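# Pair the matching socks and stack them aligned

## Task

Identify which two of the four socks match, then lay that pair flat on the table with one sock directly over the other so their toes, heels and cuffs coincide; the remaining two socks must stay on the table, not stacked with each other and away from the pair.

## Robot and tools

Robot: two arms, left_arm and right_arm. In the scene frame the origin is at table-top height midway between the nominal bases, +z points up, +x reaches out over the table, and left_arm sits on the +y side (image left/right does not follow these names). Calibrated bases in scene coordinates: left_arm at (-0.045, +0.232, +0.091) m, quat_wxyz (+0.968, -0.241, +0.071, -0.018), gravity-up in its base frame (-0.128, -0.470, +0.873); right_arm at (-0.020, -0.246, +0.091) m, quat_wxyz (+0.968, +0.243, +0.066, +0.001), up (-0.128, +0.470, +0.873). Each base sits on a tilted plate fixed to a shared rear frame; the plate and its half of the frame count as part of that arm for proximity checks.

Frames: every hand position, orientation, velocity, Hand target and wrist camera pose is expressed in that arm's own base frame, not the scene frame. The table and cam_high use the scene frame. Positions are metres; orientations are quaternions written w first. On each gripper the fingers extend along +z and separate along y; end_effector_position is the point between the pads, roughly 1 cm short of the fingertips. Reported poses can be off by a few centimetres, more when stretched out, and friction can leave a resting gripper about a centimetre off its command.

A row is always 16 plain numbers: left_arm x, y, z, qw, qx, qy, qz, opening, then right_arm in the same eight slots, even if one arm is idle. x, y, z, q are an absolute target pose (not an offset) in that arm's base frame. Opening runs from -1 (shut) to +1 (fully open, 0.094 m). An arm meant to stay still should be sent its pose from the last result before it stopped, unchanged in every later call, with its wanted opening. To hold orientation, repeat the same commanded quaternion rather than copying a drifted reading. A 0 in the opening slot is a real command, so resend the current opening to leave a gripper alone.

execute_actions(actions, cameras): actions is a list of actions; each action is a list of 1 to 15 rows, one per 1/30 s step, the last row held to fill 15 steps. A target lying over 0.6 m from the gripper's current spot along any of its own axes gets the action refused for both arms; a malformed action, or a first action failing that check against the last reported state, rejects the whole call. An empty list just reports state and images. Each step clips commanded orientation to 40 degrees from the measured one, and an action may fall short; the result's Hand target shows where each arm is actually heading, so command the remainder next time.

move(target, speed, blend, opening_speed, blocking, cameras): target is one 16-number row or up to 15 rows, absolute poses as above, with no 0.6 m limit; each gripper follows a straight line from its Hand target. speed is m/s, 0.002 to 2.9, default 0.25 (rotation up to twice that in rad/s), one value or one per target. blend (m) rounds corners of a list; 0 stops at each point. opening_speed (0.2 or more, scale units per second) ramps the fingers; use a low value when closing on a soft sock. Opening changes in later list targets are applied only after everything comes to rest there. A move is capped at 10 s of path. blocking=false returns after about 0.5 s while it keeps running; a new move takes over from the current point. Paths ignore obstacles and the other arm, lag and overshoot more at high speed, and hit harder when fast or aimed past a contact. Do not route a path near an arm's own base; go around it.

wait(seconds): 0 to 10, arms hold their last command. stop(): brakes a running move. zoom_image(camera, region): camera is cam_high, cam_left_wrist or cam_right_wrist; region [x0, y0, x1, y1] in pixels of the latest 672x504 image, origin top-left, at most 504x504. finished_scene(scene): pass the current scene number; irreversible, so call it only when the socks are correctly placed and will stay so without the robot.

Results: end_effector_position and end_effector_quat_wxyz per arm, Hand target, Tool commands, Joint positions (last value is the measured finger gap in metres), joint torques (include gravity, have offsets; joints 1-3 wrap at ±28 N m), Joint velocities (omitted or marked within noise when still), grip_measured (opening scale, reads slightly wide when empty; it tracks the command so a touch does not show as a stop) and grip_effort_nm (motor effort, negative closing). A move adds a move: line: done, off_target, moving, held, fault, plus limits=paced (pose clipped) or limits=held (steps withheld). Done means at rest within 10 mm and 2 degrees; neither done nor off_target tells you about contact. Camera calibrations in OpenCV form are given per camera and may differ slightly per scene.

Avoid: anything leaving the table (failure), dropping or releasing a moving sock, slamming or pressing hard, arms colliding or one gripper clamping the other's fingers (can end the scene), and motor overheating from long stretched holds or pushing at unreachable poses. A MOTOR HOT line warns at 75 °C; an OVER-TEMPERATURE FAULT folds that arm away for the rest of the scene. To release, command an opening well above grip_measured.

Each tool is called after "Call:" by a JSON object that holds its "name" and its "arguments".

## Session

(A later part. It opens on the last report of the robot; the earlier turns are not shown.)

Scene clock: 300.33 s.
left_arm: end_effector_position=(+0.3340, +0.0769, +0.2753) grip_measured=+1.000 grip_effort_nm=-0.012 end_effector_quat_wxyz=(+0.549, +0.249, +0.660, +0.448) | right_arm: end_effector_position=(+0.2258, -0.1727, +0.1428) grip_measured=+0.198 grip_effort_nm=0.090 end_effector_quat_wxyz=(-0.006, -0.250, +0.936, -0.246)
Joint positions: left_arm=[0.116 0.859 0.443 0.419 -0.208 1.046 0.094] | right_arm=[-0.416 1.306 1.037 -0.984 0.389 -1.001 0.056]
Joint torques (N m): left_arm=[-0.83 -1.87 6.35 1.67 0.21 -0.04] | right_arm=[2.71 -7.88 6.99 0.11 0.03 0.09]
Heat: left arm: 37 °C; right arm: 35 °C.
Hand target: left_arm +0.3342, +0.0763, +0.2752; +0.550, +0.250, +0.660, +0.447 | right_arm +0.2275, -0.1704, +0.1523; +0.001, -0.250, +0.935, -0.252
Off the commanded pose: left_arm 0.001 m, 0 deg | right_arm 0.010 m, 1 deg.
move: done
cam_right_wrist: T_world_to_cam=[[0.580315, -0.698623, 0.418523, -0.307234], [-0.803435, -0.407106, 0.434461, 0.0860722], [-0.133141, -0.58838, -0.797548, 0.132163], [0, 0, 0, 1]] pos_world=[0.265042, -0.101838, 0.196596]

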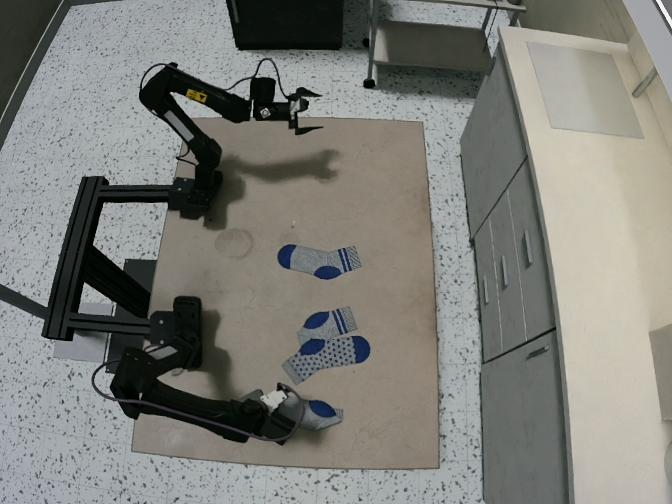

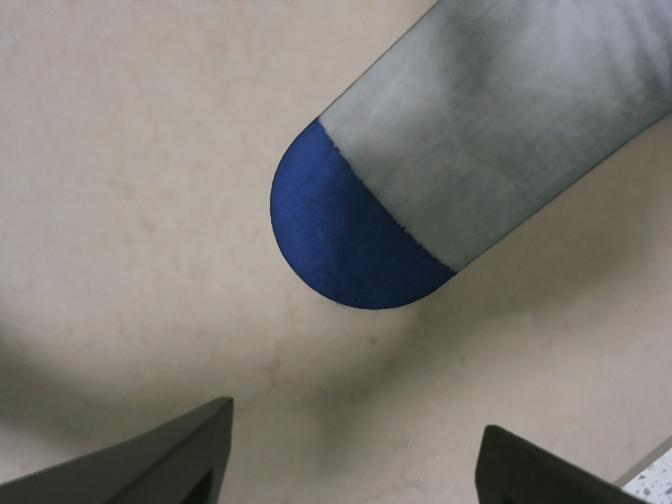

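Call:
{"name": "move", "arguments": {"target": [0.3342, 0.0763, 0.2753, 0.550, 0.250, 0.660, 0.447, 1.0, 0.4990, 0.0089, 0.0783, 0.0532, -0.0497, 0.9667, -0.2461, 1.0], "speed": 0.3, "cameras": ["cam_high", "cam_right_wrist"]}}

Scene clock: 367.53 s.
left_arm: end_effector_position=(+0.3340, +0.0769, +0.2753) grip_measured=+1.000 grip_effort_nm=-0.007 end_effector_quat_wxyz=(+0.549, +0.249, +0.660, +0.448) | right_arm: end_effector_position=(+0.4982, +0.0038, +0.0846) grip_measured=+0.998 grip_effort_nm=0.085 end_effector_quat_wxyz=(+0.060, -0.046, +0.967, -0.243)
Joint positions: left_arm=[0.116 0.859 0.443 0.419 -0.208 1.046 0.094] | right_arm=[0.179 2.468 2.336 -1.377 0.504 0.068 0.094]
Joint torques (N m): left_arm=[-0.68 -1.73 6.37 1.65 0.24 -0.06] | right_arm=[7.6 -11.11 7.58 0.2 0.04 0.09]
Heat: left arm: 38 °C; right arm: 35 °C.
Hand target: left_arm +0.3342, +0.0763, +0.2752; +0.550, +0.250, +0.660, +0.447 | right_arm +0.4988, +0.0089, +0.0784; +0.054, -0.050, +0.966, -0.246
Off the commanded pose: left_arm 0.001 m, 0 deg | right_arm 0.008 m, 1 deg.
move: done
cam_right_wrist: T_world_to_cam=[[0.186917, -0.864785, 0.466056, -0.125037], [-0.971676, -0.0929228, 0.217281, 0.503049], [-0.144594, -0.493469, -0.85766, 0.236263], [0, 0, 0, 1]] pos_world=[0.546335, 0.0552037, 0.151605]

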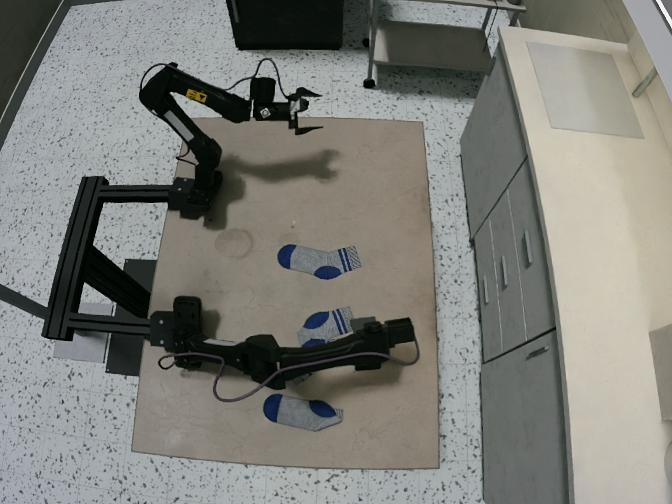

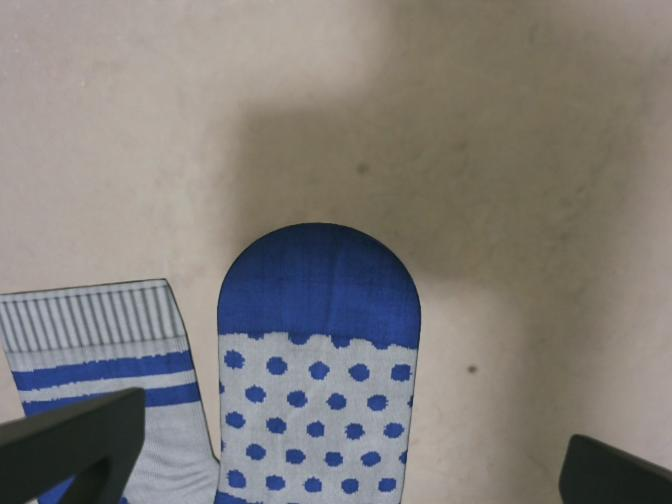

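Call:
{"name": "move", "arguments": {"target": [0.3342, 0.0763, 0.2753, 0.550, 0.250, 0.660, 0.447, 1.0, 0.5092, -0.0324, -0.0217, 0.0532, -0.0497, 0.9667, -0.2461, 1.0], "speed": 0.08, "cameras": ["cam_right_wrist"]}}

Scene clock: 385.33 s.
left_arm: end_effector_position=(+0.3340, +0.0769, +0.2753) grip_measured=+1.000 grip_effort_nm=-0.017 end_effector_quat_wxyz=(+0.549, +0.249, +0.660, +0.448) | right_arm: end_effector_position=(+0.5088, -0.0271, +0.0064) grip_measured=+0.998 grip_effort_nm=0.090 end_effector_quat_wxyz=(+0.063, -0.044, +0.966, -0.247)
Joint positions: left_arm=[0.116 0.859 0.443 0.419 -0.208 1.046 0.094] | right_arm=[0.115 2.499 2.078 -1.047 0.507 -0.002 0.094]
Joint torques (N m): left_arm=[-0.7 -1.77 6.31 1.73 0.23 -0.01] | right_arm=[5.82 -10.35 3.18 1.08 -0.05 -0.17]
Heat: left arm: 38 °C; right arm: 38 °C.
Hand target: left_arm +0.3342, +0.0763, +0.2752; +0.550, +0.250, +0.660, +0.447 | right_arm +0.5075, -0.0323, -0.0208; +0.052, -0.049, +0.967, -0.246
Off the commanded pose: left_arm 0.001 m, 0 deg | right_arm 0.029 m, 1 deg.
move: off_target (right_arm)
cam_right_wrist: T_world_to_cam=[[0.181165, -0.86197, 0.473484, -0.114352], [-0.973463, -0.0887244, 0.210946, 0.52846], [-0.139819, -0.499135, -0.85517, 0.152862], [0, 0, 0, 1]] pos_world=[0.556526, 0.024618, 0.0733907]

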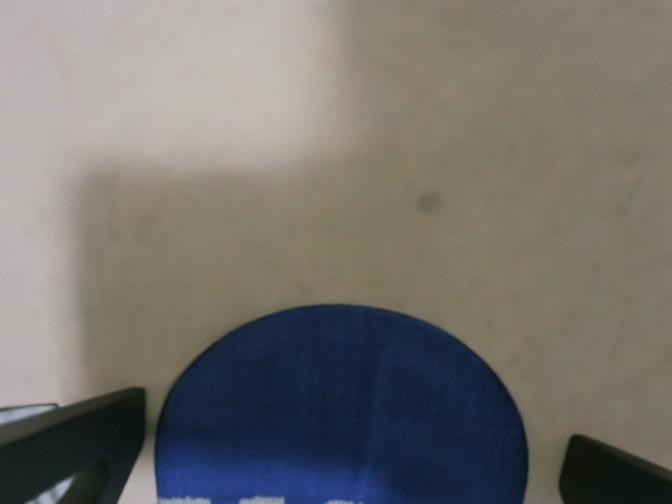

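Call:
{"name": "move", "arguments": {"target": [0.3342, 0.0763, 0.2753, 0.550, 0.250, 0.660, 0.447, 1.0, 0.5092, -0.0324, -0.0217, 0.0532, -0.0497, 0.9667, -0.2461, -0.9], "speed": 0.08, "opening_speed": 0.9, "cameras": ["cam_right_wrist"]}}

Scene clock: 391.17 s.
left_arm: end_effector_position=(+0.3340, +0.0769, +0.2753) grip_measured=+1.000 grip_effort_nm=-0.017 end_effector_quat_wxyz=(+0.549, +0.249, +0.660, +0.448) | right_arm: end_effector_position=(+0.5165, -0.0276, +0.0073) grip_measured=-0.898 grip_effort_nm=-0.589 end_effector_quat_wxyz=(+0.079, -0.045, +0.964, -0.251)
Joint positions: left_arm=[0.116 0.859 0.443 0.419 -0.208 1.046 0.094] | right_arm=[0.115 2.499 2.074 -1.009 0.516 -0.014 0.005]
Joint torques (N m): left_arm=[-0.66 -1.8 6.38 1.71 0.28 -0.04] | right_arm=[5.83 -10.35 3.56 0.69 -0.14 -0.07]
Heat: left arm: 38 °C; right arm: 37 °C.
Hand target: left_arm +0.3342, +0.0763, +0.2752; +0.550, +0.250, +0.660, +0.447 | right_arm +0.5080, -0.0323, -0.0207; +0.053, -0.049, +0.967, -0.246
Off the commanded pose: left_arm 0.001 m, 0 deg | right_arm 0.030 m, 3 deg.
move: off_target (right_arm)
cam_right_wrist: T_world_to_cam=[[0.174165, -0.857143, 0.484739, -0.113009], [-0.978638, -0.0960547, 0.181772, 0.538485], [-0.109243, -0.506043, -0.855562, 0.138428], [0, 0, 0, 1]] pos_world=[0.561786, 0.0249097, 0.0753321]

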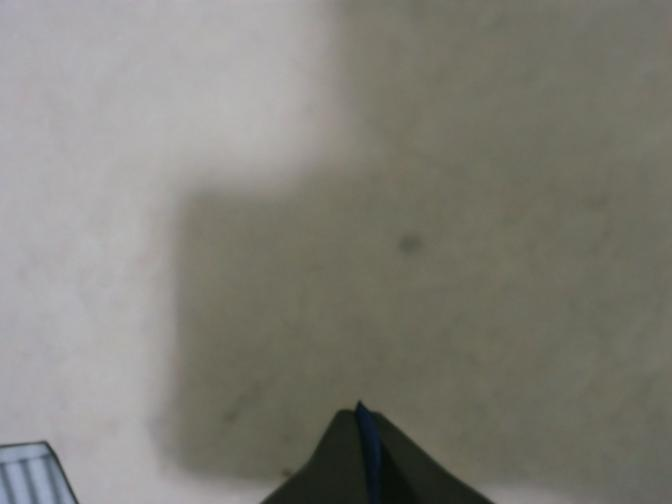

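Call:
{"name": "move", "arguments": {"target": [[0.3342, 0.0763, 0.2753, 0.550, 0.250, 0.660, 0.447, 1.0, 0.4742, 0.0064, 0.0760, 0.0532, -0.0497, 0.9667, -0.2461, -0.9],[0.3342, 0.0763, 0.2753, 0.550, 0.250, 0.660, 0.447, 1.0, 0.3813, 0.0290, 0.1648, 0.2331, -0.0412, 0.9418, -0.2395, -0.9],[0.3342, 0.0763, 0.2753, 0.550, 0.250, 0.660, 0.447, 1.0, 0.2996, 0.0472, 0.2462, 0.2331, -0.0412, 0.9418, -0.2395, -0.9]], "speed": [0.12, 0.15, 0.15], "blend": 0.03, "cameras": ["cam_high", "cam_right_wrist"]}}

Scene clock: 411.27 s.
left_arm: end_effector_position=(+0.3340, +0.0769, +0.2753) grip_measured=+1.000 grip_effort_nm=-0.007 end_effector_quat_wxyz=(+0.549, +0.249, +0.660, +0.448) | right_arm: end_effector_position=(+0.3010, +0.0445, +0.2372) grip_measured=-0.900 grip_effort_nm=-0.662 end_effector_quat_wxyz=(+0.224, -0.041, +0.944, -0.240)
Joint positions: left_arm=[0.116 0.859 0.443 0.419 -0.208 1.046 0.094] | right_arm=[0.498 1.471 1.488 -1.361 0.636 0.337 0.005]
Joint velocities: left_arm=[within noise] | right_arm=[-0.017 -0.022 0.002 0.022 -0.037 -0.051 -0.005]
Joint torques (N m): left_arm=[-0.73 -1.69 6.5 1.69 0.28 -0.03] | right_arm=[4.1 -4.48 7.39 0.73 0.17 0.08]
Heat: left arm: 38 °C; right arm: 36 °C.
Hand target: left_arm +0.3342, +0.0763, +0.2752; +0.550, +0.250, +0.660, +0.447 | right_arm +0.2996, +0.0470, +0.2460; +0.233, -0.041, +0.942, -0.239
Off the commanded pose: left_arm 0.001 m, 0 deg | right_arm 0.009 m, 1 deg.
move: done
cam_right_wrist: T_world_to_cam=[[0.0915853, -0.859967, 0.502065, -0.104184], [-0.981006, -0.164495, -0.102804, 0.363934], [0.170995, -0.483114, -0.858698, 0.263449], [0, 0, 0, 1]] pos_world=[0.321515, 0.0975458, 0.315944]

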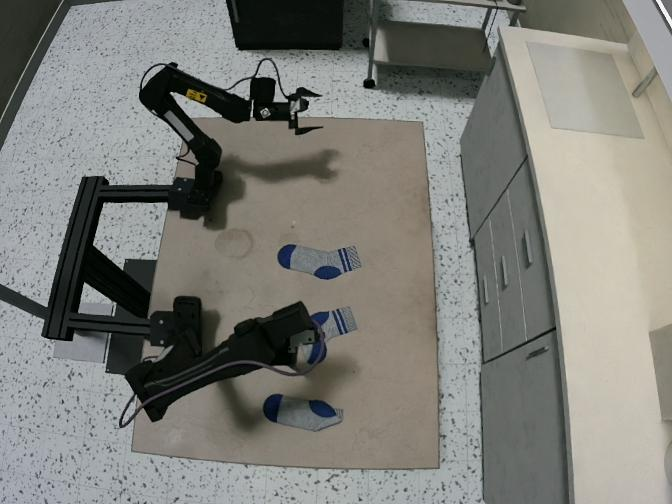

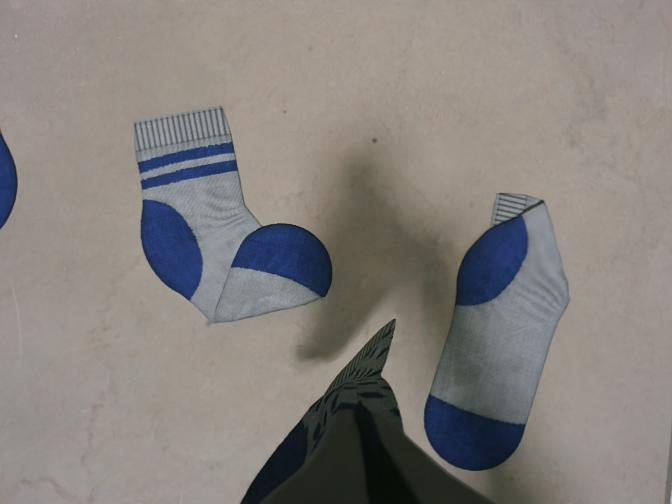

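Call:
{"name": "move", "arguments": {"target": [[0.3342, 0.0763, 0.2753, 0.550, 0.250, 0.660, 0.447, 1.0, 0.4067, 0.0375, 0.2784, 0.2331, -0.0412, 0.9418, -0.2395, -0.9],[0.3342, 0.0763, 0.2753, 0.550, 0.250, 0.660, 0.447, 1.0, 0.5459, 0.0150, 0.2994, 0.3931, -0.0822, 0.8871, -0.2287, -0.9],[0.3342, 0.0763, 0.2753, 0.550, 0.250, 0.660, 0.447, 1.0, 0.5622, -0.0082, 0.2570, 0.3931, -0.0822, 0.8871, -0.2287, -0.9]], "speed": [0.25, 0.25, 0.12], "blend": 0.03, "cameras": ["cam_high", "cam_right_wrist"]}}

Scene clock: 499.07 s.
left_arm: end_effector_position=(+0.3340, +0.0769, +0.2753) grip_measured=+1.000 grip_effort_nm=-0.012 end_effector_quat_wxyz=(+0.549, +0.249, +0.660, +0.448) | right_arm: end_effector_position=(+0.5585, -0.0115, +0.2705) grip_measured=-0.899 grip_effort_nm=-0.657 end_effector_quat_wxyz=(+0.401, -0.073, +0.883, -0.232)
Joint positions: left_arm=[0.116 0.859 0.443 0.419 -0.208 1.046 0.094] | right_arm=[0.117 1.999 1.991 -0.68 0.451 -0.264 0.005]
Joint velocities: left_arm=[within noise] | right_arm=[-0.022 -0.022 -0.007 0.007 -0.081 -0.022 -0.005]
Joint torques (N m): left_arm=[-0.81 -1.84 6.3 1.69 0.2 -0.02] | right_arm=[5.65 -10.3 5.23 1.73 -0.2 -0.09]
Heat: left arm: 38 °C; right arm: 36 °C.
Hand target: left_arm +0.3342, +0.0763, +0.2752; +0.550, +0.250, +0.660, +0.447 | right_arm +0.5618, -0.0083, +0.2569; +0.393, -0.082, +0.887, -0.229
Off the commanded pose: left_arm 0.001 m, 0 deg | right_arm 0.014 m, 2 deg.
move: off_target (right_arm); blend cut to 0.0255 m at target 2
cam_right_wrist: T_world_to_cam=[[0.0429094, -0.841906, 0.537916, -0.174943], [-0.851829, -0.312172, -0.420638, 0.622923], [0.522059, -0.440163, -0.730555, -0.00925022], [0, 0, 0, 1]] pos_world=[0.54296, 0.0431021, 0.349372]

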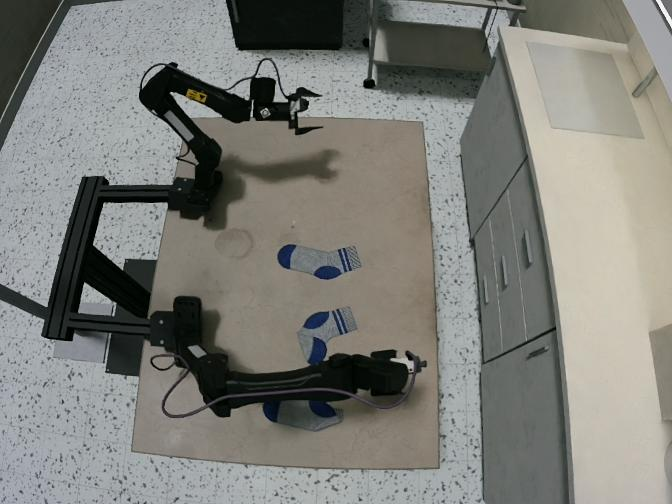

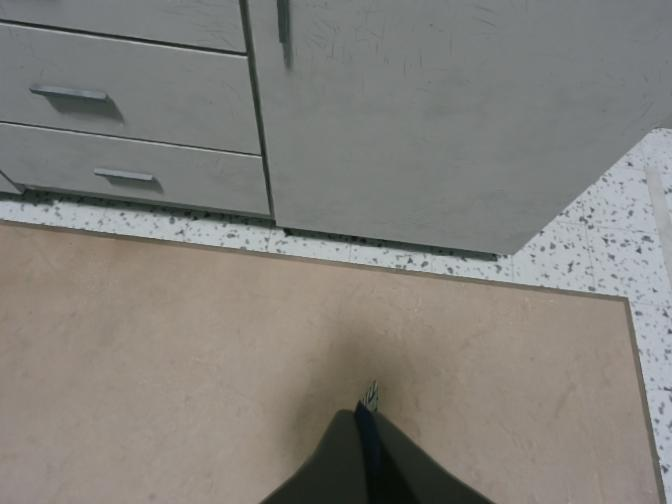

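Call:
{"name": "move", "arguments": {"target": [[0.3342, 0.0763, 0.2753, 0.550, 0.250, 0.660, 0.447, 1.0, 0.5167, -0.0618, 0.1533, 0.2331, -0.0412, 0.9418, -0.2395, -0.9],[0.3342, 0.0763, 0.2753, 0.550, 0.250, 0.660, 0.447, 1.0, 0.4482, -0.1042, 0.0688, 0.0660, 0.0010, 0.9680, -0.2430, -0.9],[0.3342, 0.0763, 0.2753, 0.550, 0.250, 0.660, 0.447, 1.0, 0.4009, -0.1213, 0.0333, 0.0660, 0.0010, 0.9680, -0.2430, -0.9]], "speed": [0.16, 0.16, 0.12], "blend": 0.03, "cameras": ["cam_right_wrist"]}}

Scene clock: 505.93 s.
left_arm: end_effector_position=(+0.3340, +0.0769, +0.2753) grip_measured=+1.000 grip_effort_nm=-0.007 end_effector_quat_wxyz=(+0.549, +0.249, +0.660, +0.448) | right_arm: end_effector_position=(+0.4037, -0.1187, +0.0390) grip_measured=-0.900 grip_effort_nm=-0.667 end_effector_quat_wxyz=(+0.066, +0.002, +0.968, -0.243)
Joint positions: left_arm=[0.116 0.859 0.443 0.419 -0.208 1.046 0.094] | right_arm=[-0.094 2.022 1.405 -0.762 0.475 -0.137 0.005]
Joint velocities: left_arm=[within noise] | right_arm=[-0.012 0.002 -0.017 0.051 -0.007 -0.022 -0.005]
Joint torques (N m): left_arm=[-0.75 -1.76 6.35 1.67 0.23 -0.02] | right_arm=[4.16 -11.06 2.8 0.73 -0.04 -0.09]
Heat: left arm: 38 °C; right arm: 35 °C.
Hand target: left_arm +0.3342, +0.0763, +0.2752; +0.550, +0.250, +0.660, +0.447 | right_arm +0.4008, -0.1212, +0.0333; +0.066, +0.001, +0.968, -0.243
Off the commanded pose: left_arm 0.001 m, 0 deg | right_arm 0.007 m, 0 deg.
move: done
cam_right_wrist: T_world_to_cam=[[0.0931283, -0.880702, 0.464426, -0.156032], [-0.982819, -0.0066584, 0.184452, 0.425817], [-0.159355, -0.473624, -0.866191, 0.131635], [0, 0, 0, 1]] pos_world=[0.454009, -0.0722369, 0.107944]

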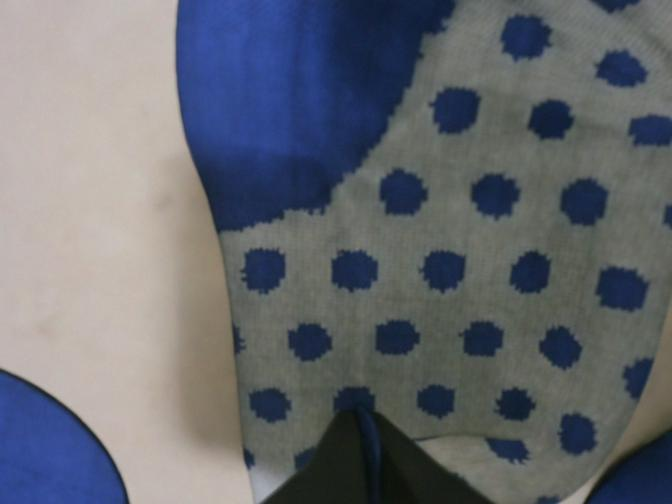

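Call:
{"name": "move", "arguments": {"target": [[0.3342, 0.0763, 0.2753, 0.550, 0.250, 0.660, 0.447, 1.0, 0.4009, -0.1213, 0.0333, 0.0660, 0.0010, 0.9680, -0.2430, 0.2],[0.3342, 0.0763, 0.2753, 0.550, 0.250, 0.660, 0.447, 1.0, 0.3900, -0.0790, 0.1130, 0.0660, 0.0010, 0.9680, -0.2430, 0.2]], "speed": 0.15, "opening_speed": 1.0, "cameras": ["cam_high", "cam_right_wrist"]}}

Scene clock: 513.13 s.
left_arm: end_effector_position=(+0.3340, +0.0769, +0.2753) grip_measured=+1.000 grip_effort_nm=-0.022 end_effector_quat_wxyz=(+0.549, +0.249, +0.660, +0.448) | right_arm: end_effector_position=(+0.3873, -0.0837, +0.1012) grip_measured=+0.198 grip_effort_nm=0.090 end_effector_quat_wxyz=(+0.054, +0.001, +0.969, -0.241)
Joint positions: left_arm=[0.116 0.859 0.443 0.419 -0.208 1.046 0.094] | right_arm=[-0.004 1.923 1.528 -1.055 0.485 -0.031 0.056]
Joint torques (N m): left_arm=[-0.75 -1.77 6.49 1.76 0.22 -0.04] | right_arm=[5.82 -11.67 6.71 0.15 0.07 0.11]
Heat: left arm: 38 °C; right arm: 35 °C.
Hand target: left_arm +0.3342, +0.0763, +0.2752; +0.550, +0.250, +0.660, +0.447 | right_arm +0.3898, -0.0791, +0.1128; +0.066, +0.001, +0.968, -0.243
Off the commanded pose: left_arm 0.001 m, 0 deg | right_arm 0.013 m, 1 deg.
move: off_target (right_arm)
cam_right_wrist: T_world_to_cam=[[0.0987623, -0.883582, 0.457743, -0.154299], [-0.978594, -0.0027773, 0.20578, 0.394895], [-0.180552, -0.468268, -0.864943, 0.208012], [0, 0, 0, 1]] pos_world=[0.439238, -0.0378342, 0.169286]

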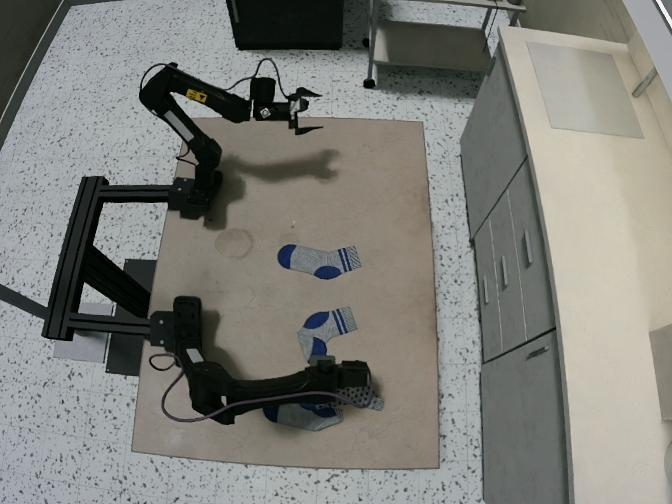

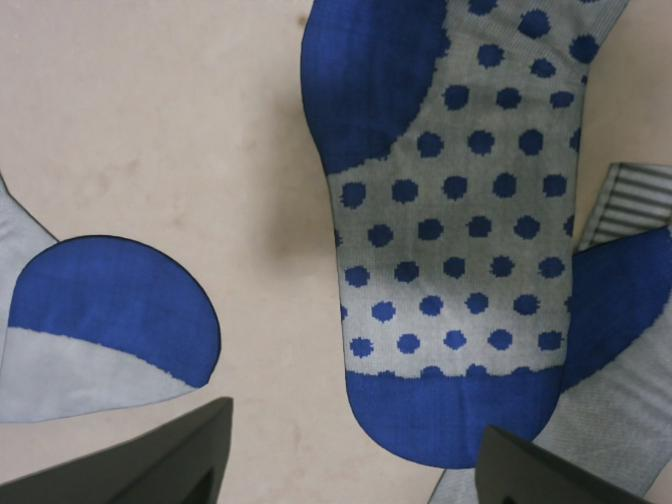

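Call:
{"name": "zoom_image", "arguments": {"camera": "cam_high", "region": [250, 290, 420, 450]}}

Scaled by 2.965.

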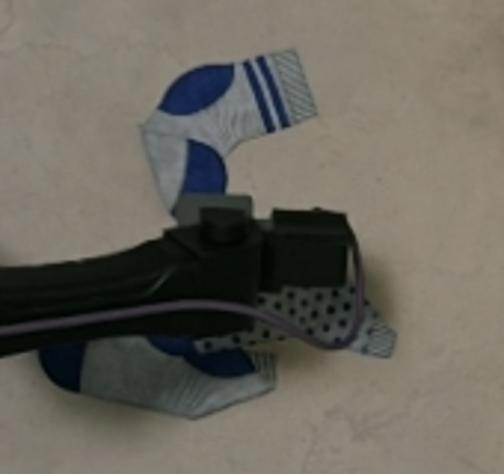

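Call:
{"name": "move", "arguments": {"target": [0.3342, 0.0763, 0.2753, 0.550, 0.250, 0.660, 0.447, 1.0, 0.4638, 0.0950, 0.0267, 0.1962, 0.5698, 0.7825, -0.1578, 0.28], "speed": 0.3, "cameras": ["cam_high", "cam_right_wrist"]}}

Scene clock: 589.70 s.
left_arm: end_effector_position=(+0.3340, +0.0769, +0.2753) grip_measured=+1.000 grip_effort_nm=-0.017 end_effector_quat_wxyz=(+0.549, +0.249, +0.660, +0.448) | right_arm: end_effector_position=(+0.4655, +0.0884, +0.0331) grip_measured=+0.278 grip_effort_nm=0.090 end_effector_quat_wxyz=(+0.199, +0.576, +0.779, -0.148)
Joint positions: left_arm=[0.116 0.859 0.443 0.419 -0.208 1.046 0.094] | right_arm=[0.366 2.456 2.112 -1.266 0.499 1.649 0.06]
Joint torques (N m): left_arm=[-0.58 -1.89 6.28 1.66 0.24 -0.06] | right_arm=[8.02 -10.36 7.43 0.14 0.07 0.1]
Heat: left arm: 38 °C; right arm: 40 °C.
Hand target: left_arm +0.3342, +0.0763, +0.2752; +0.550, +0.250, +0.660, +0.447 | right_arm +0.4636, +0.0949, +0.0268; +0.197, +0.569, +0.783, -0.157
Off the commanded pose: left_arm 0.001 m, 0 deg | right_arm 0.009 m, 1 deg.
move: done
cam_right_wrist: T_world_to_cam=[[-0.912694, -0.406315, 0.0435624, 0.463565], [-0.406065, 0.889809, -0.208209, 0.154226], [0.0458363, -0.207721, -0.977114, 0.119163], [0, 0, 0, 1]] pos_world=[0.480256, 0.0758745, 0.128353]

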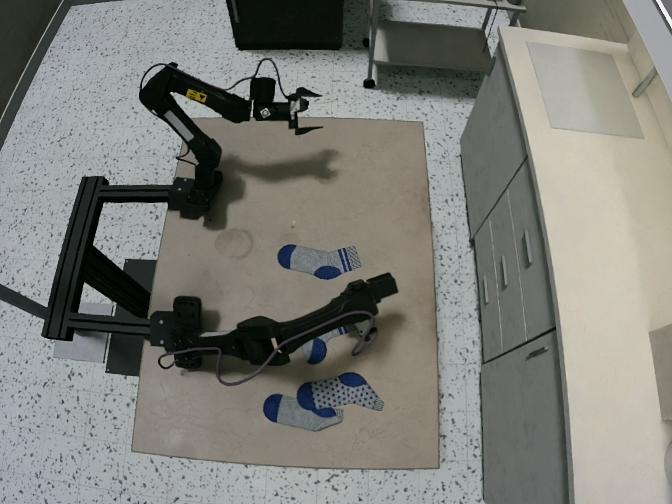

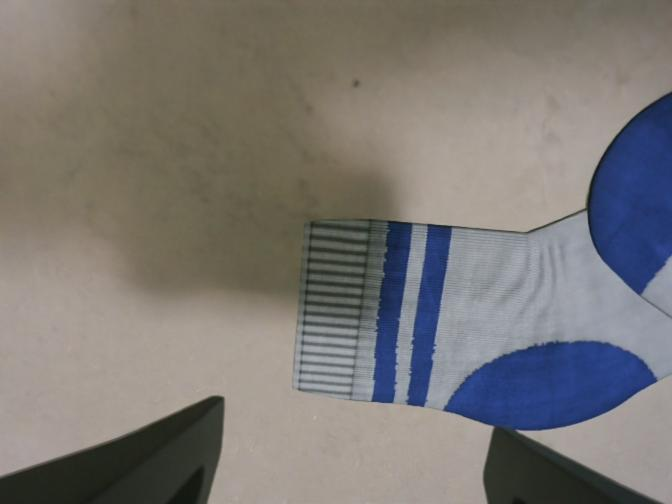

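Call:
{"name": "move", "arguments": {"target": [0.3342, 0.0763, 0.2753, 0.550, 0.250, 0.660, 0.447, 1.0, 0.4811, 0.0593, -0.0752, 0.1962, 0.5698, 0.7825, -0.1578, 0.28], "speed": 0.08, "cameras": ["cam_right_wrist"]}}

Scene clock: 605.07 s.
left_arm: end_effector_position=(+0.3340, +0.0769, +0.2753) grip_measured=+1.000 grip_effort_nm=-0.017 end_effector_quat_wxyz=(+0.549, +0.249, +0.660, +0.448) | right_arm: end_effector_position=(+0.4834, +0.0673, -0.0475) grip_measured=+0.278 grip_effort_nm=0.081 end_effector_quat_wxyz=(+0.200, +0.573, +0.782, -0.145)
Joint positions: left_arm=[0.116 0.859 0.443 0.419 -0.208 1.046 0.094] | right_arm=[0.312 2.572 2.001 -1 0.499 1.577 0.06]
Joint torques (N m): left_arm=[-0.76 -1.95 6.31 1.73 0.24 -0.02] | right_arm=[5.96 -9.7 3.45 1 0.1 -0.09]
Heat: left arm: 38 °C; right arm: 40 °C.
Hand target: left_arm +0.3342, +0.0763, +0.2752; +0.550, +0.250, +0.660, +0.447 | right_arm +0.4795, +0.0592, -0.0741; +0.196, +0.570, +0.782, -0.158
Off the commanded pose: left_arm 0.001 m, 0 deg | right_arm 0.029 m, 2 deg.
move: off_target (right_arm)
cam_right_wrist: T_world_to_cam=[[-0.909114, -0.414735, 0.038822, 0.473498], [-0.413337, 0.886628, -0.207471, 0.167257], [0.0516249, -0.204662, -0.97747, 0.0321598], [0, 0, 0, 1]] pos_world=[0.497937, 0.0546637, 0.047754]

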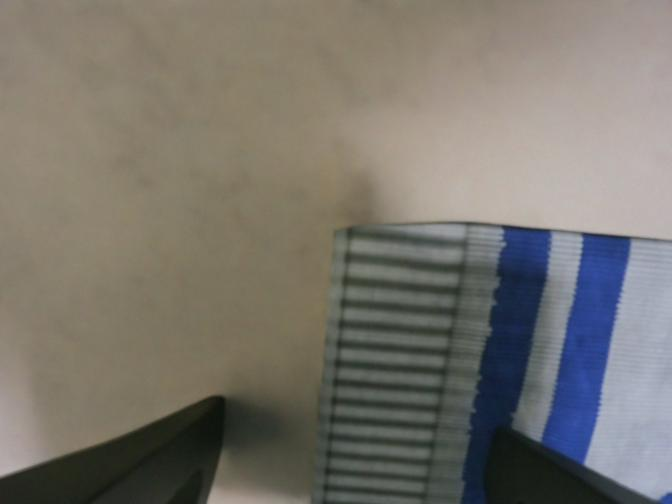

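Call:
{"name": "move", "arguments": {"target": [0.3342, 0.0763, 0.2753, 0.550, 0.250, 0.660, 0.447, 1.0, 0.4811, 0.0593, -0.0752, 0.1962, 0.5698, 0.7825, -0.1578, -0.9], "speed": 0.08, "opening_speed": 0.7, "cameras": ["cam_right_wrist"]}}

Scene clock: 610.97 s.
left_arm: end_effector_position=(+0.3340, +0.0769, +0.2753) grip_measured=+1.000 grip_effort_nm=-0.012 end_effector_quat_wxyz=(+0.549, +0.249, +0.660, +0.448) | right_arm: end_effector_position=(+0.4819, +0.0668, -0.0482) grip_measured=-0.896 grip_effort_nm=-0.237 end_effector_quat_wxyz=(+0.198, +0.571, +0.783, -0.147)
Joint positions: left_arm=[0.116 0.859 0.443 0.419 -0.208 1.046 0.094] | right_arm=[0.312 2.572 1.998 -1.003 0.499 1.574 0.005]
Joint torques (N m): left_arm=[-0.91 -1.77 6.41 1.69 0.24 -0.02] | right_arm=[5.98 -9.63 3.64 1.03 0.1 -0.08]
Heat: left arm: 38 °C; right arm: 38 °C.
Hand target: left_arm +0.3342, +0.0763, +0.2752; +0.550, +0.250, +0.660, +0.447 | right_arm +0.4795, +0.0591, -0.0741; +0.196, +0.570, +0.782, -0.158
Off the commanded pose: left_arm 0.001 m, 0 deg | right_arm 0.028 m, 1 deg.
move: off_target (right_arm)
cam_right_wrist: T_world_to_cam=[[-0.907841, -0.416762, 0.0461872, 0.471758], [-0.416873, 0.885198, -0.206499, 0.168687], [0.045176, -0.206722, -0.977356, 0.0346984], [0, 0, 0, 1]] pos_world=[0.497035, 0.0544622, 0.0469572]

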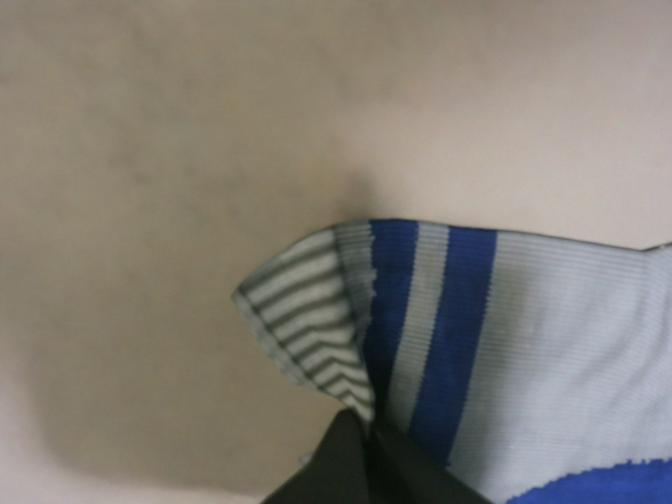

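Call:
{"name": "move", "arguments": {"target": [[0.3342, 0.0763, 0.2753, 0.550, 0.250, 0.660, 0.447, 1.0, 0.4540, 0.0873, 0.0180, 0.1962, 0.5698, 0.7825, -0.1578, -0.9],[0.3342, 0.0763, 0.2753, 0.550, 0.250, 0.660, 0.447, 1.0, 0.3847, 0.1172, 0.1178, 0.3293, 0.5203, 0.7862, -0.0568, -0.9],[0.3342, 0.0763, 0.2753, 0.550, 0.250, 0.660, 0.447, 1.0, 0.3107, 0.1539, 0.2132, 0.3293, 0.5203, 0.7862, -0.0568, -0.9]], "speed": [0.12, 0.15, 0.15], "blend": 0.03, "cameras": ["cam_high", "cam_right_wrist"]}}

Scene clock: 636.47 s.
left_arm: end_effector_position=(+0.3340, +0.0769, +0.2753) grip_measured=+1.000 grip_effort_nm=-0.017 end_effector_quat_wxyz=(+0.549, +0.249, +0.660, +0.448) | right_arm: end_effector_position=(+0.3124, +0.1525, +0.2027) grip_measured=-0.898 grip_effort_nm=-0.125 end_effector_quat_wxyz=(+0.322, +0.522, +0.787, -0.062)
Joint positions: left_arm=[0.116 0.859 0.443 0.419 -0.208 1.046 0.094] | right_arm=[0.774 1.789 1.694 -1.459 0.667 1.939 0.005]
Joint torques (N m): left_arm=[-0.99 -1.94 6.34 1.67 0.19 0] | right_arm=[4.79 -6.34 7.47 0.57 0.27 0.07]
Heat: left arm: 38 °C; right arm: 37 °C.
Hand target: left_arm +0.3342, +0.0763, +0.2752; +0.550, +0.250, +0.660, +0.447 | right_arm +0.3107, +0.1538, +0.2130; +0.329, +0.520, +0.786, -0.056
Off the commanded pose: left_arm 0.001 m, 0 deg | right_arm 0.011 m, 1 deg.
move: off_target (right_arm)
cam_right_wrist: T_world_to_cam=[[-0.814554, -0.551208, -0.180752, 0.379375], [-0.469752, 0.8096, -0.351968, 0.131618], [0.340344, -0.201789, -0.918394, 0.200311], [0, 0, 0, 1]] pos_world=[0.302675, 0.142977, 0.298862]

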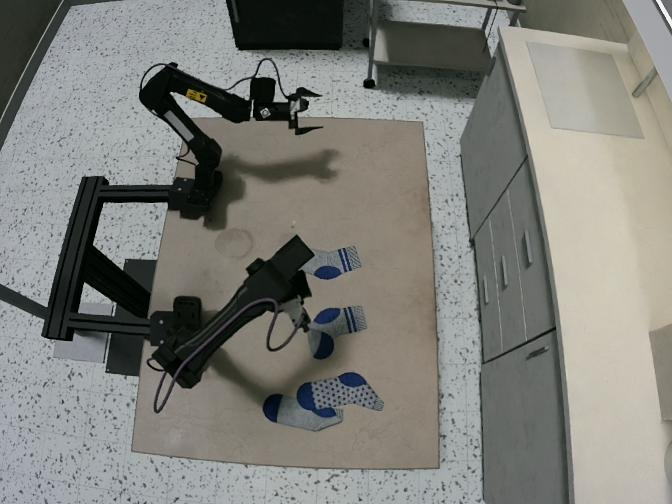

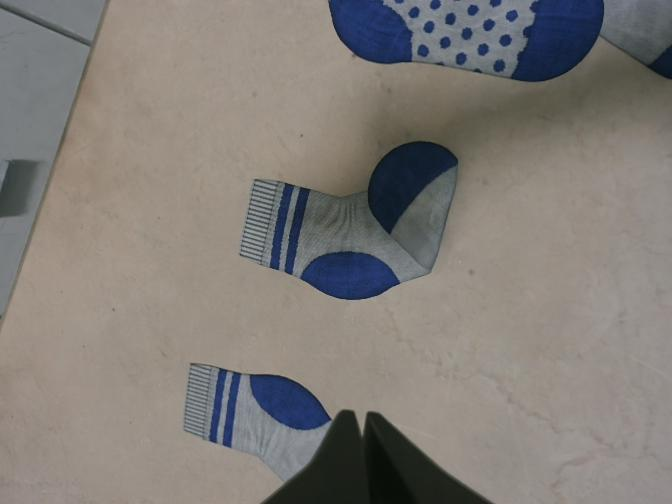

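Call:
{"name": "move", "arguments": {"target": [[0.3342, 0.0763, 0.2753, 0.550, 0.250, 0.660, 0.447, 1.0, 0.3417, 0.1033, 0.1419, 0.0446, -0.0834, 0.9644, -0.2478, 1.0],[0.3342, 0.0763, 0.2753, 0.550, 0.250, 0.660, 0.447, 1.0, 0.3686, 0.0624, 0.0991, -0.0853, -0.5544, 0.7935, -0.2369, 1.0],[0.3342, 0.0763, 0.2753, 0.550, 0.250, 0.660, 0.447, 1.0, 0.3913, 0.0380, 0.0698, -0.1805, -0.8462, 0.4702, -0.1755, 1.0]], "speed": 0.4, "blend": 0.02, "cameras": ["cam_high", "cam_right_wrist"]}}

Scene clock: 684.93 s.
left_arm: end_effector_position=(+0.3340, +0.0769, +0.2753) grip_measured=+1.000 grip_effort_nm=-0.007 end_effector_quat_wxyz=(+0.549, +0.249, +0.660, +0.448) | right_arm: end_effector_position=(+0.3946, +0.0399, +0.0812) grip_measured=+0.998 grip_effort_nm=0.081 end_effector_quat_wxyz=(+0.170, +0.843, -0.476, +0.185)
Joint positions: left_arm=[0.116 0.859 0.443 0.419 -0.208 1.046 0.094] | right_arm=[0.319 2.044 1.618 -1.148 0.509 -1.794 0.094]
Joint torques (N m): left_arm=[-0.83 -1.58 6.43 1.68 0.22 -0.05] | right_arm=[5.04 -8.54 4.04 0.56 0 -0.1]
Heat: left arm: 38 °C; right arm: 36 °C.
Hand target: left_arm +0.3342, +0.0763, +0.2752; +0.550, +0.250, +0.660, +0.447 | right_arm +0.3912, +0.0380, +0.0701; +0.180, +0.846, -0.470, +0.175
Off the commanded pose: left_arm 0.001 m, 0 deg | right_arm 0.012 m, 2 deg.
move: off_target (right_arm)
cam_right_wrist: T_world_to_cam=[[0.800481, 0.56898, -0.188392, -0.319047], [0.523005, -0.509582, 0.683222, -0.204485], [0.292738, -0.645436, -0.70549, 0.0573023], [0, 0, 0, 1]] pos_world=[0.345564, 0.114315, 0.120029]

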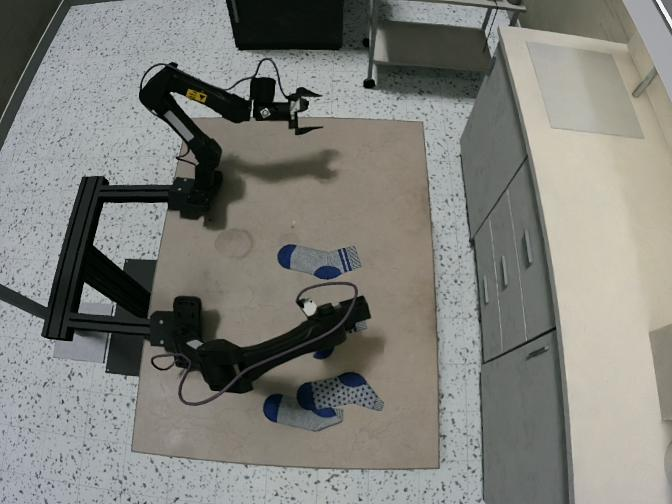

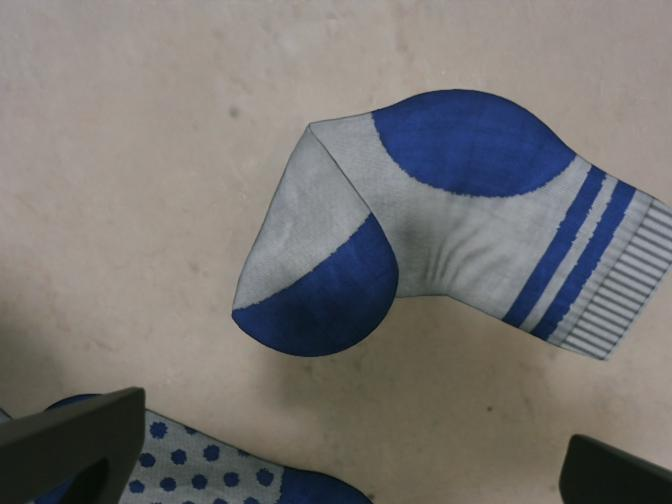

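Call:
{"name": "move", "arguments": {"target": [0.3342, 0.0763, 0.2753, 0.550, 0.250, 0.660, 0.447, 1.0, 0.4181, -0.0537, -0.0258, -0.1805, -0.8462, 0.4702, -0.1755, 1.0], "speed": 0.1, "cameras": ["cam_right_wrist"]}}

Scene clock: 702.20 s.
left_arm: end_effector_position=(+0.3340, +0.0769, +0.2753) grip_measured=+1.000 grip_effort_nm=-0.012 end_effector_quat_wxyz=(+0.549, +0.249, +0.660, +0.448) | right_arm: end_effector_position=(+0.4219, -0.0449, -0.0002) grip_measured=+0.998 grip_effort_nm=0.076 end_effector_quat_wxyz=(+0.173, +0.843, -0.473, +0.189)
Joint positions: left_arm=[0.116 0.859 0.443 0.419 -0.208 1.046 0.094] | right_arm=[0.096 2.145 1.427 -0.727 0.504 -2.055 0.094]
Joint torques (N m): left_arm=[-0.79 -1.73 6.27 1.68 0.22 -0.03] | right_arm=[3.67 -7.19 2.73 1.06 -0.06 -0.24]
Heat: left arm: 39 °C; right arm: 36 °C.
Hand target: left_arm +0.3342, +0.0763, +0.2752; +0.550, +0.250, +0.660, +0.447 | right_arm +0.4165, -0.0533, -0.0245; +0.181, +0.846, -0.470, +0.175
Off the commanded pose: left_arm 0.001 m, 0 deg | right_arm 0.027 m, 2 deg.
move: off_target (right_arm)
cam_right_wrist: T_world_to_cam=[[0.798647, 0.571133, -0.18966, -0.307074], [0.522368, -0.501417, 0.689719, -0.205794], [0.298822, -0.649914, -0.698797, -0.0656326], [0, 0, 0, 1]] pos_world=[0.372356, 0.0295362, 0.0378361]

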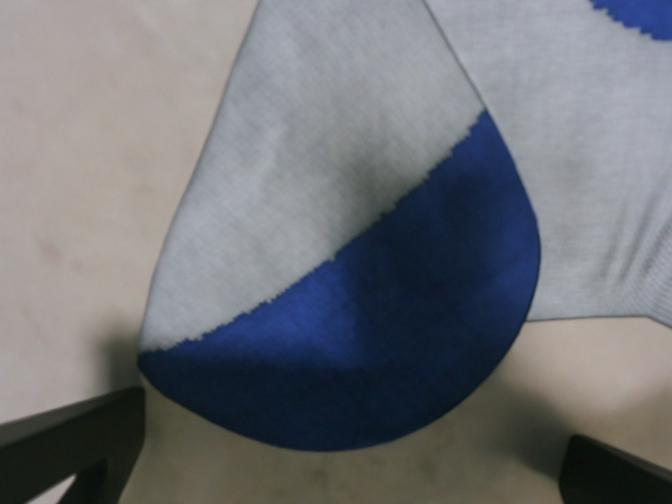

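Call:
{"name": "move", "arguments": {"target": [[0.3342, 0.0763, 0.2753, 0.550, 0.250, 0.660, 0.447, 1.0, 0.4049, -0.0272, 0.0038, -0.1805, -0.8462, 0.4702, -0.1755, 1.0],[0.3342, 0.0763, 0.2753, 0.550, 0.250, 0.660, 0.447, 1.0, 0.4100, -0.0460, -0.0311, -0.1805, -0.8462, 0.4702, -0.1755, 1.0]], "speed": 0.08, "cameras": ["cam_right_wrist"]}}

Scene clock: 711.70 s.
left_arm: end_effector_position=(+0.3340, +0.0769, +0.2753) grip_measured=+1.000 grip_effort_nm=-0.007 end_effector_quat_wxyz=(+0.549, +0.249, +0.660, +0.448) | right_arm: end_effector_position=(+0.4152, -0.0346, -0.0076) grip_measured=+0.998 grip_effort_nm=0.071 end_effector_quat_wxyz=(+0.174, +0.847, -0.467, +0.187)
Joint positions: left_arm=[0.116 0.859 0.443 0.419 -0.208 1.046 0.094] | right_arm=[0.123 2.144 1.394 -0.711 0.506 -2.039 0.094]
Joint torques (N m): left_arm=[-0.72 -1.87 6.24 1.69 0.27 -0.03] | right_arm=[3.17 -7.72 2.11 1.11 -0.06 -0.15]
Heat: left arm: 39 °C; right arm: 35 °C.
Hand target: left_arm +0.3342, +0.0763, +0.2752; +0.550, +0.250, +0.660, +0.447 | right_arm +0.4085, -0.0456, -0.0300; +0.181, +0.846, -0.470, +0.175
Off the commanded pose: left_arm 0.001 m, 0 deg | right_arm 0.027 m, 2 deg.
move: off_target (right_arm)
cam_right_wrist: T_world_to_cam=[[0.7894, 0.581154, -0.197755, -0.304929], [0.535077, -0.493487, 0.685684, -0.197045], [0.300899, -0.647094, -0.700521, -0.0629267], [0, 0, 0, 1]] pos_world=[0.365079, 0.0392519, 0.0307279]

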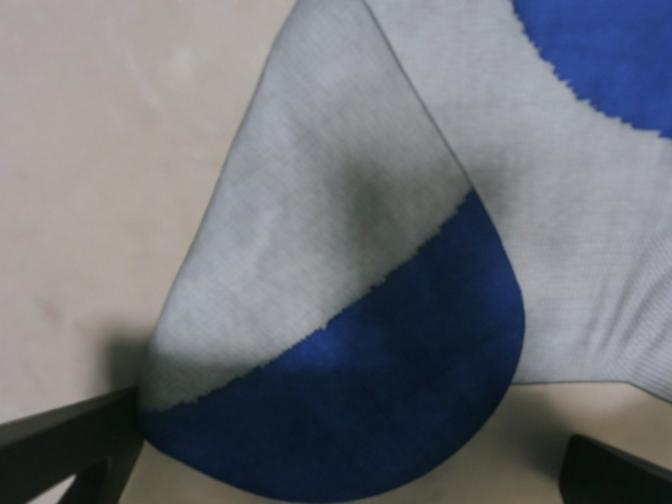

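Call:
{"name": "move", "arguments": {"target": [0.3342, 0.0763, 0.2753, 0.550, 0.250, 0.660, 0.447, 1.0, 0.4100, -0.0460, -0.0311, -0.1805, -0.8462, 0.4702, -0.1755, -0.9], "speed": 0.08, "opening_speed": 0.8, "cameras": ["cam_right_wrist"]}}

Scene clock: 716.63 s.
left_arm: end_effector_position=(+0.3340, +0.0769, +0.2753) grip_measured=+1.000 grip_effort_nm=-0.022 end_effector_quat_wxyz=(+0.549, +0.249, +0.660, +0.448) | right_arm: end_effector_position=(+0.4176, -0.0359, -0.0063) grip_measured=-0.893 grip_effort_nm=-0.364 end_effector_quat_wxyz=(+0.176, +0.846, -0.464, +0.193)
Joint positions: left_arm=[0.116 0.859 0.443 0.419 -0.208 1.046 0.094] | right_arm=[0.123 2.144 1.394 -0.701 0.516 -2.046 0.005]
Joint torques (N m): left_arm=[-0.77 -2.03 6.46 1.68 0.25 -0.05] | right_arm=[3.18 -7.73 2.14 1 -0.16 -0.07]
Heat: left arm: 39 °C; right arm: 35 °C.
Hand target: left_arm +0.3342, +0.0763, +0.2752; +0.550, +0.250, +0.660, +0.447 | right_arm +0.4086, -0.0456, -0.0298; +0.181, +0.846, -0.470, +0.175
Off the commanded pose: left_arm 0.001 m, 0 deg | right_arm 0.028 m, 2 deg.
move: off_target (right_arm)
cam_right_wrist: T_world_to_cam=[[0.787828, 0.583496, -0.197127, -0.305086], [0.532073, -0.483599, 0.695003, -0.198165], [0.310201, -0.65243, -0.691456, -0.0676036], [0, 0, 0, 1]] pos_world=[0.366765, 0.0380777, 0.0308393]

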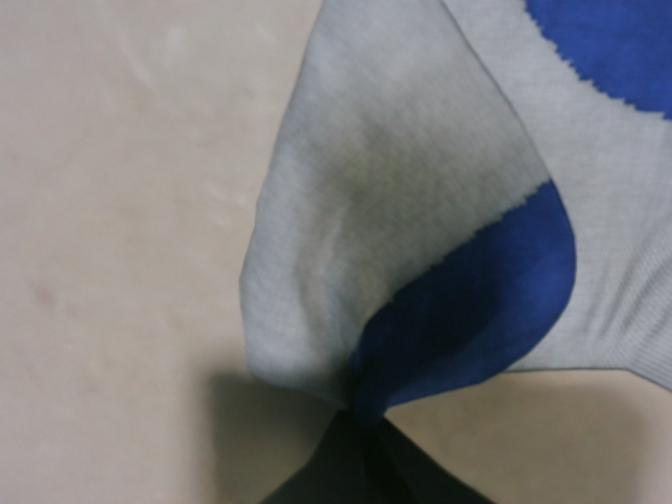

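Call:
{"name": "move", "arguments": {"target": [[0.3342, 0.0763, 0.2753, 0.550, 0.250, 0.660, 0.447, 1.0, 0.3857, 0.0213, 0.0551, -0.1805, -0.8462, 0.4702, -0.1755, -0.9],[0.3342, 0.0763, 0.2753, 0.550, 0.250, 0.660, 0.447, 1.0, 0.3545, 0.1030, 0.1210, -0.1178, -0.8468, 0.4342, -0.2846, -0.9],[0.3342, 0.0763, 0.2753, 0.550, 0.250, 0.660, 0.447, 1.0, 0.3316, 0.1809, 0.2017, -0.1178, -0.8468, 0.4342, -0.2846, -0.9]], "speed": [0.1, 0.15, 0.15], "blend": 0.03, "cameras": ["cam_high", "cam_right_wrist"]}}

Scene clock: 741.10 s.
left_arm: end_effector_position=(+0.3340, +0.0769, +0.2753) grip_measured=+1.000 grip_effort_nm=-0.017 end_effector_quat_wxyz=(+0.549, +0.249, +0.660, +0.448) | right_arm: end_effector_position=(+0.3332, +0.1770, +0.2015) grip_measured=-0.894 grip_effort_nm=-0.330 end_effector_quat_wxyz=(+0.103, +0.847, -0.434, +0.290)
Joint positions: left_arm=[0.116 0.859 0.443 0.419 -0.208 1.046 0.094] | right_arm=[0.766 1.949 1.918 -1.545 0.626 -1.427 0.005]
Joint torques (N m): left_arm=[-0.79 -1.8 6.2 1.68 0.2 -0.04] | right_arm=[5.22 -5.68 7.1 0.57 0.11 0.13]
Heat: left arm: 39 °C; right arm: 36 °C.
Hand target: left_arm +0.3342, +0.0763, +0.2752; +0.550, +0.250, +0.660, +0.447 | right_arm +0.3315, +0.1807, +0.2015; +0.107, +0.848, -0.431, +0.289
Off the commanded pose: left_arm 0.001 m, 0 deg | right_arm 0.004 m, 2 deg.
joint sent to its limit (right arm) — joint 4 (wrist pitch), lower limit. The joint targets still meet the commanded pose.
move: done
cam_right_wrist: T_world_to_cam=[[0.738327, 0.674317, -0.0130001, -0.358554], [0.420233, -0.444877, 0.790879, -0.183728], [0.52752, -0.58939, -0.611835, 0.141628], [0, 0, 0, 1]] pos_world=[0.267227, 0.243517, 0.227299]

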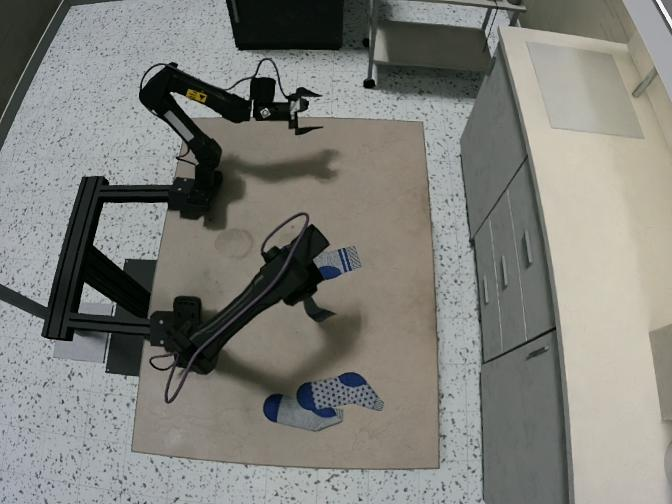

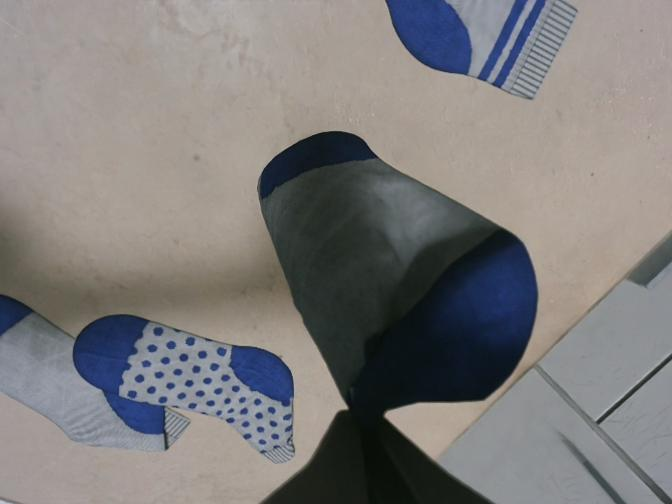

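Call:
{"name": "move", "arguments": {"target": [[0.3342, 0.0763, 0.2753, 0.550, 0.250, 0.660, 0.447, 1.0, 0.3607, 0.2042, 0.2048, 0.0536, -0.5740, 0.7479, -0.3299, -0.9],[0.3342, 0.0763, 0.2753, 0.550, 0.250, 0.660, 0.447, 1.0, 0.4011, 0.2230, 0.2006, 0.2406, -0.1727, 0.9161, -0.2712, -0.9],[0.3342, 0.0763, 0.2753, 0.550, 0.250, 0.660, 0.447, 1.0, 0.4439, 0.2325, 0.1788, 0.3785, 0.2788, 0.8768, -0.1035, -0.9]], "speed": 0.3, "blend": 0.02, "cameras": ["cam_high", "cam_right_wrist"]}}

Scene clock: 750.60 s.
left_arm: end_effector_position=(+0.3340, +0.0769, +0.2753) grip_measured=+1.000 grip_effort_nm=-0.007 end_effector_quat_wxyz=(+0.549, +0.249, +0.660, +0.448) | right_arm: end_effector_position=(+0.4389, +0.2317, +0.1838) grip_measured=-0.894 grip_effort_nm=-0.335 end_effector_quat_wxyz=(+0.373, +0.275, +0.880, -0.099)
Joint positions: left_arm=[0.116 0.859 0.443 0.419 -0.208 1.046 0.094] | right_arm=[0.733 2.224 2.177 -1.254 0.756 1.23 0.005]
Joint torques (N m): left_arm=[-0.8 -1.8 6.37 1.74 0.27 -0.04] | right_arm=[5.42 -8.34 6.45 1.31 0.29 0.06]
Heat: left arm: 39 °C; right arm: 35 °C.
Hand target: left_arm +0.3342, +0.0763, +0.2752; +0.550, +0.250, +0.660, +0.447 | right_arm +0.4437, +0.2324, +0.1787; +0.378, +0.279, +0.877, -0.103
Off the commanded pose: left_arm 0.001 m, 0 deg | right_arm 0.007 m, 1 deg.
move: done
cam_right_wrist: T_world_to_cam=[[-0.469042, -0.882024, 0.04509, 0.406184], [-0.783021, 0.391694, -0.48317, 0.378652], [0.408506, -0.261933, -0.874365, 0.131923], [0, 0, 0, 1]] pos_world=[0.433119, 0.244503, 0.279987]

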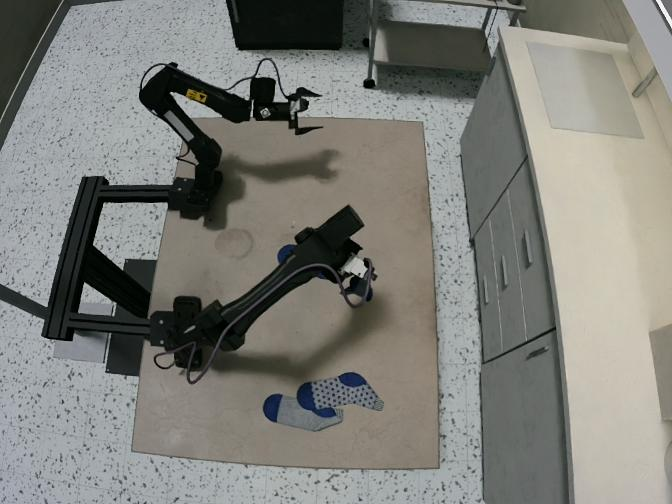

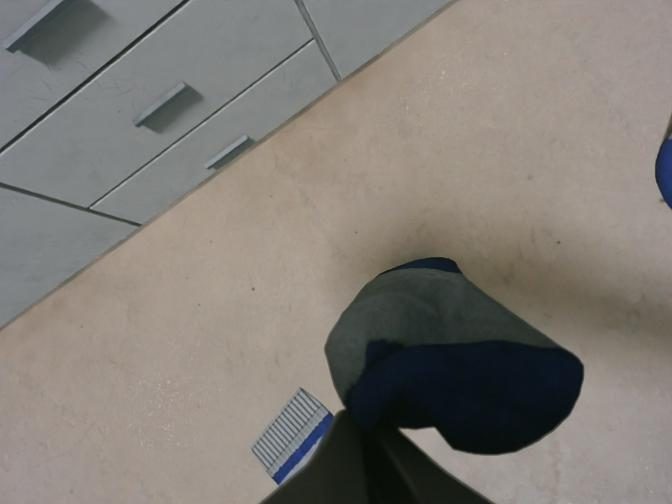

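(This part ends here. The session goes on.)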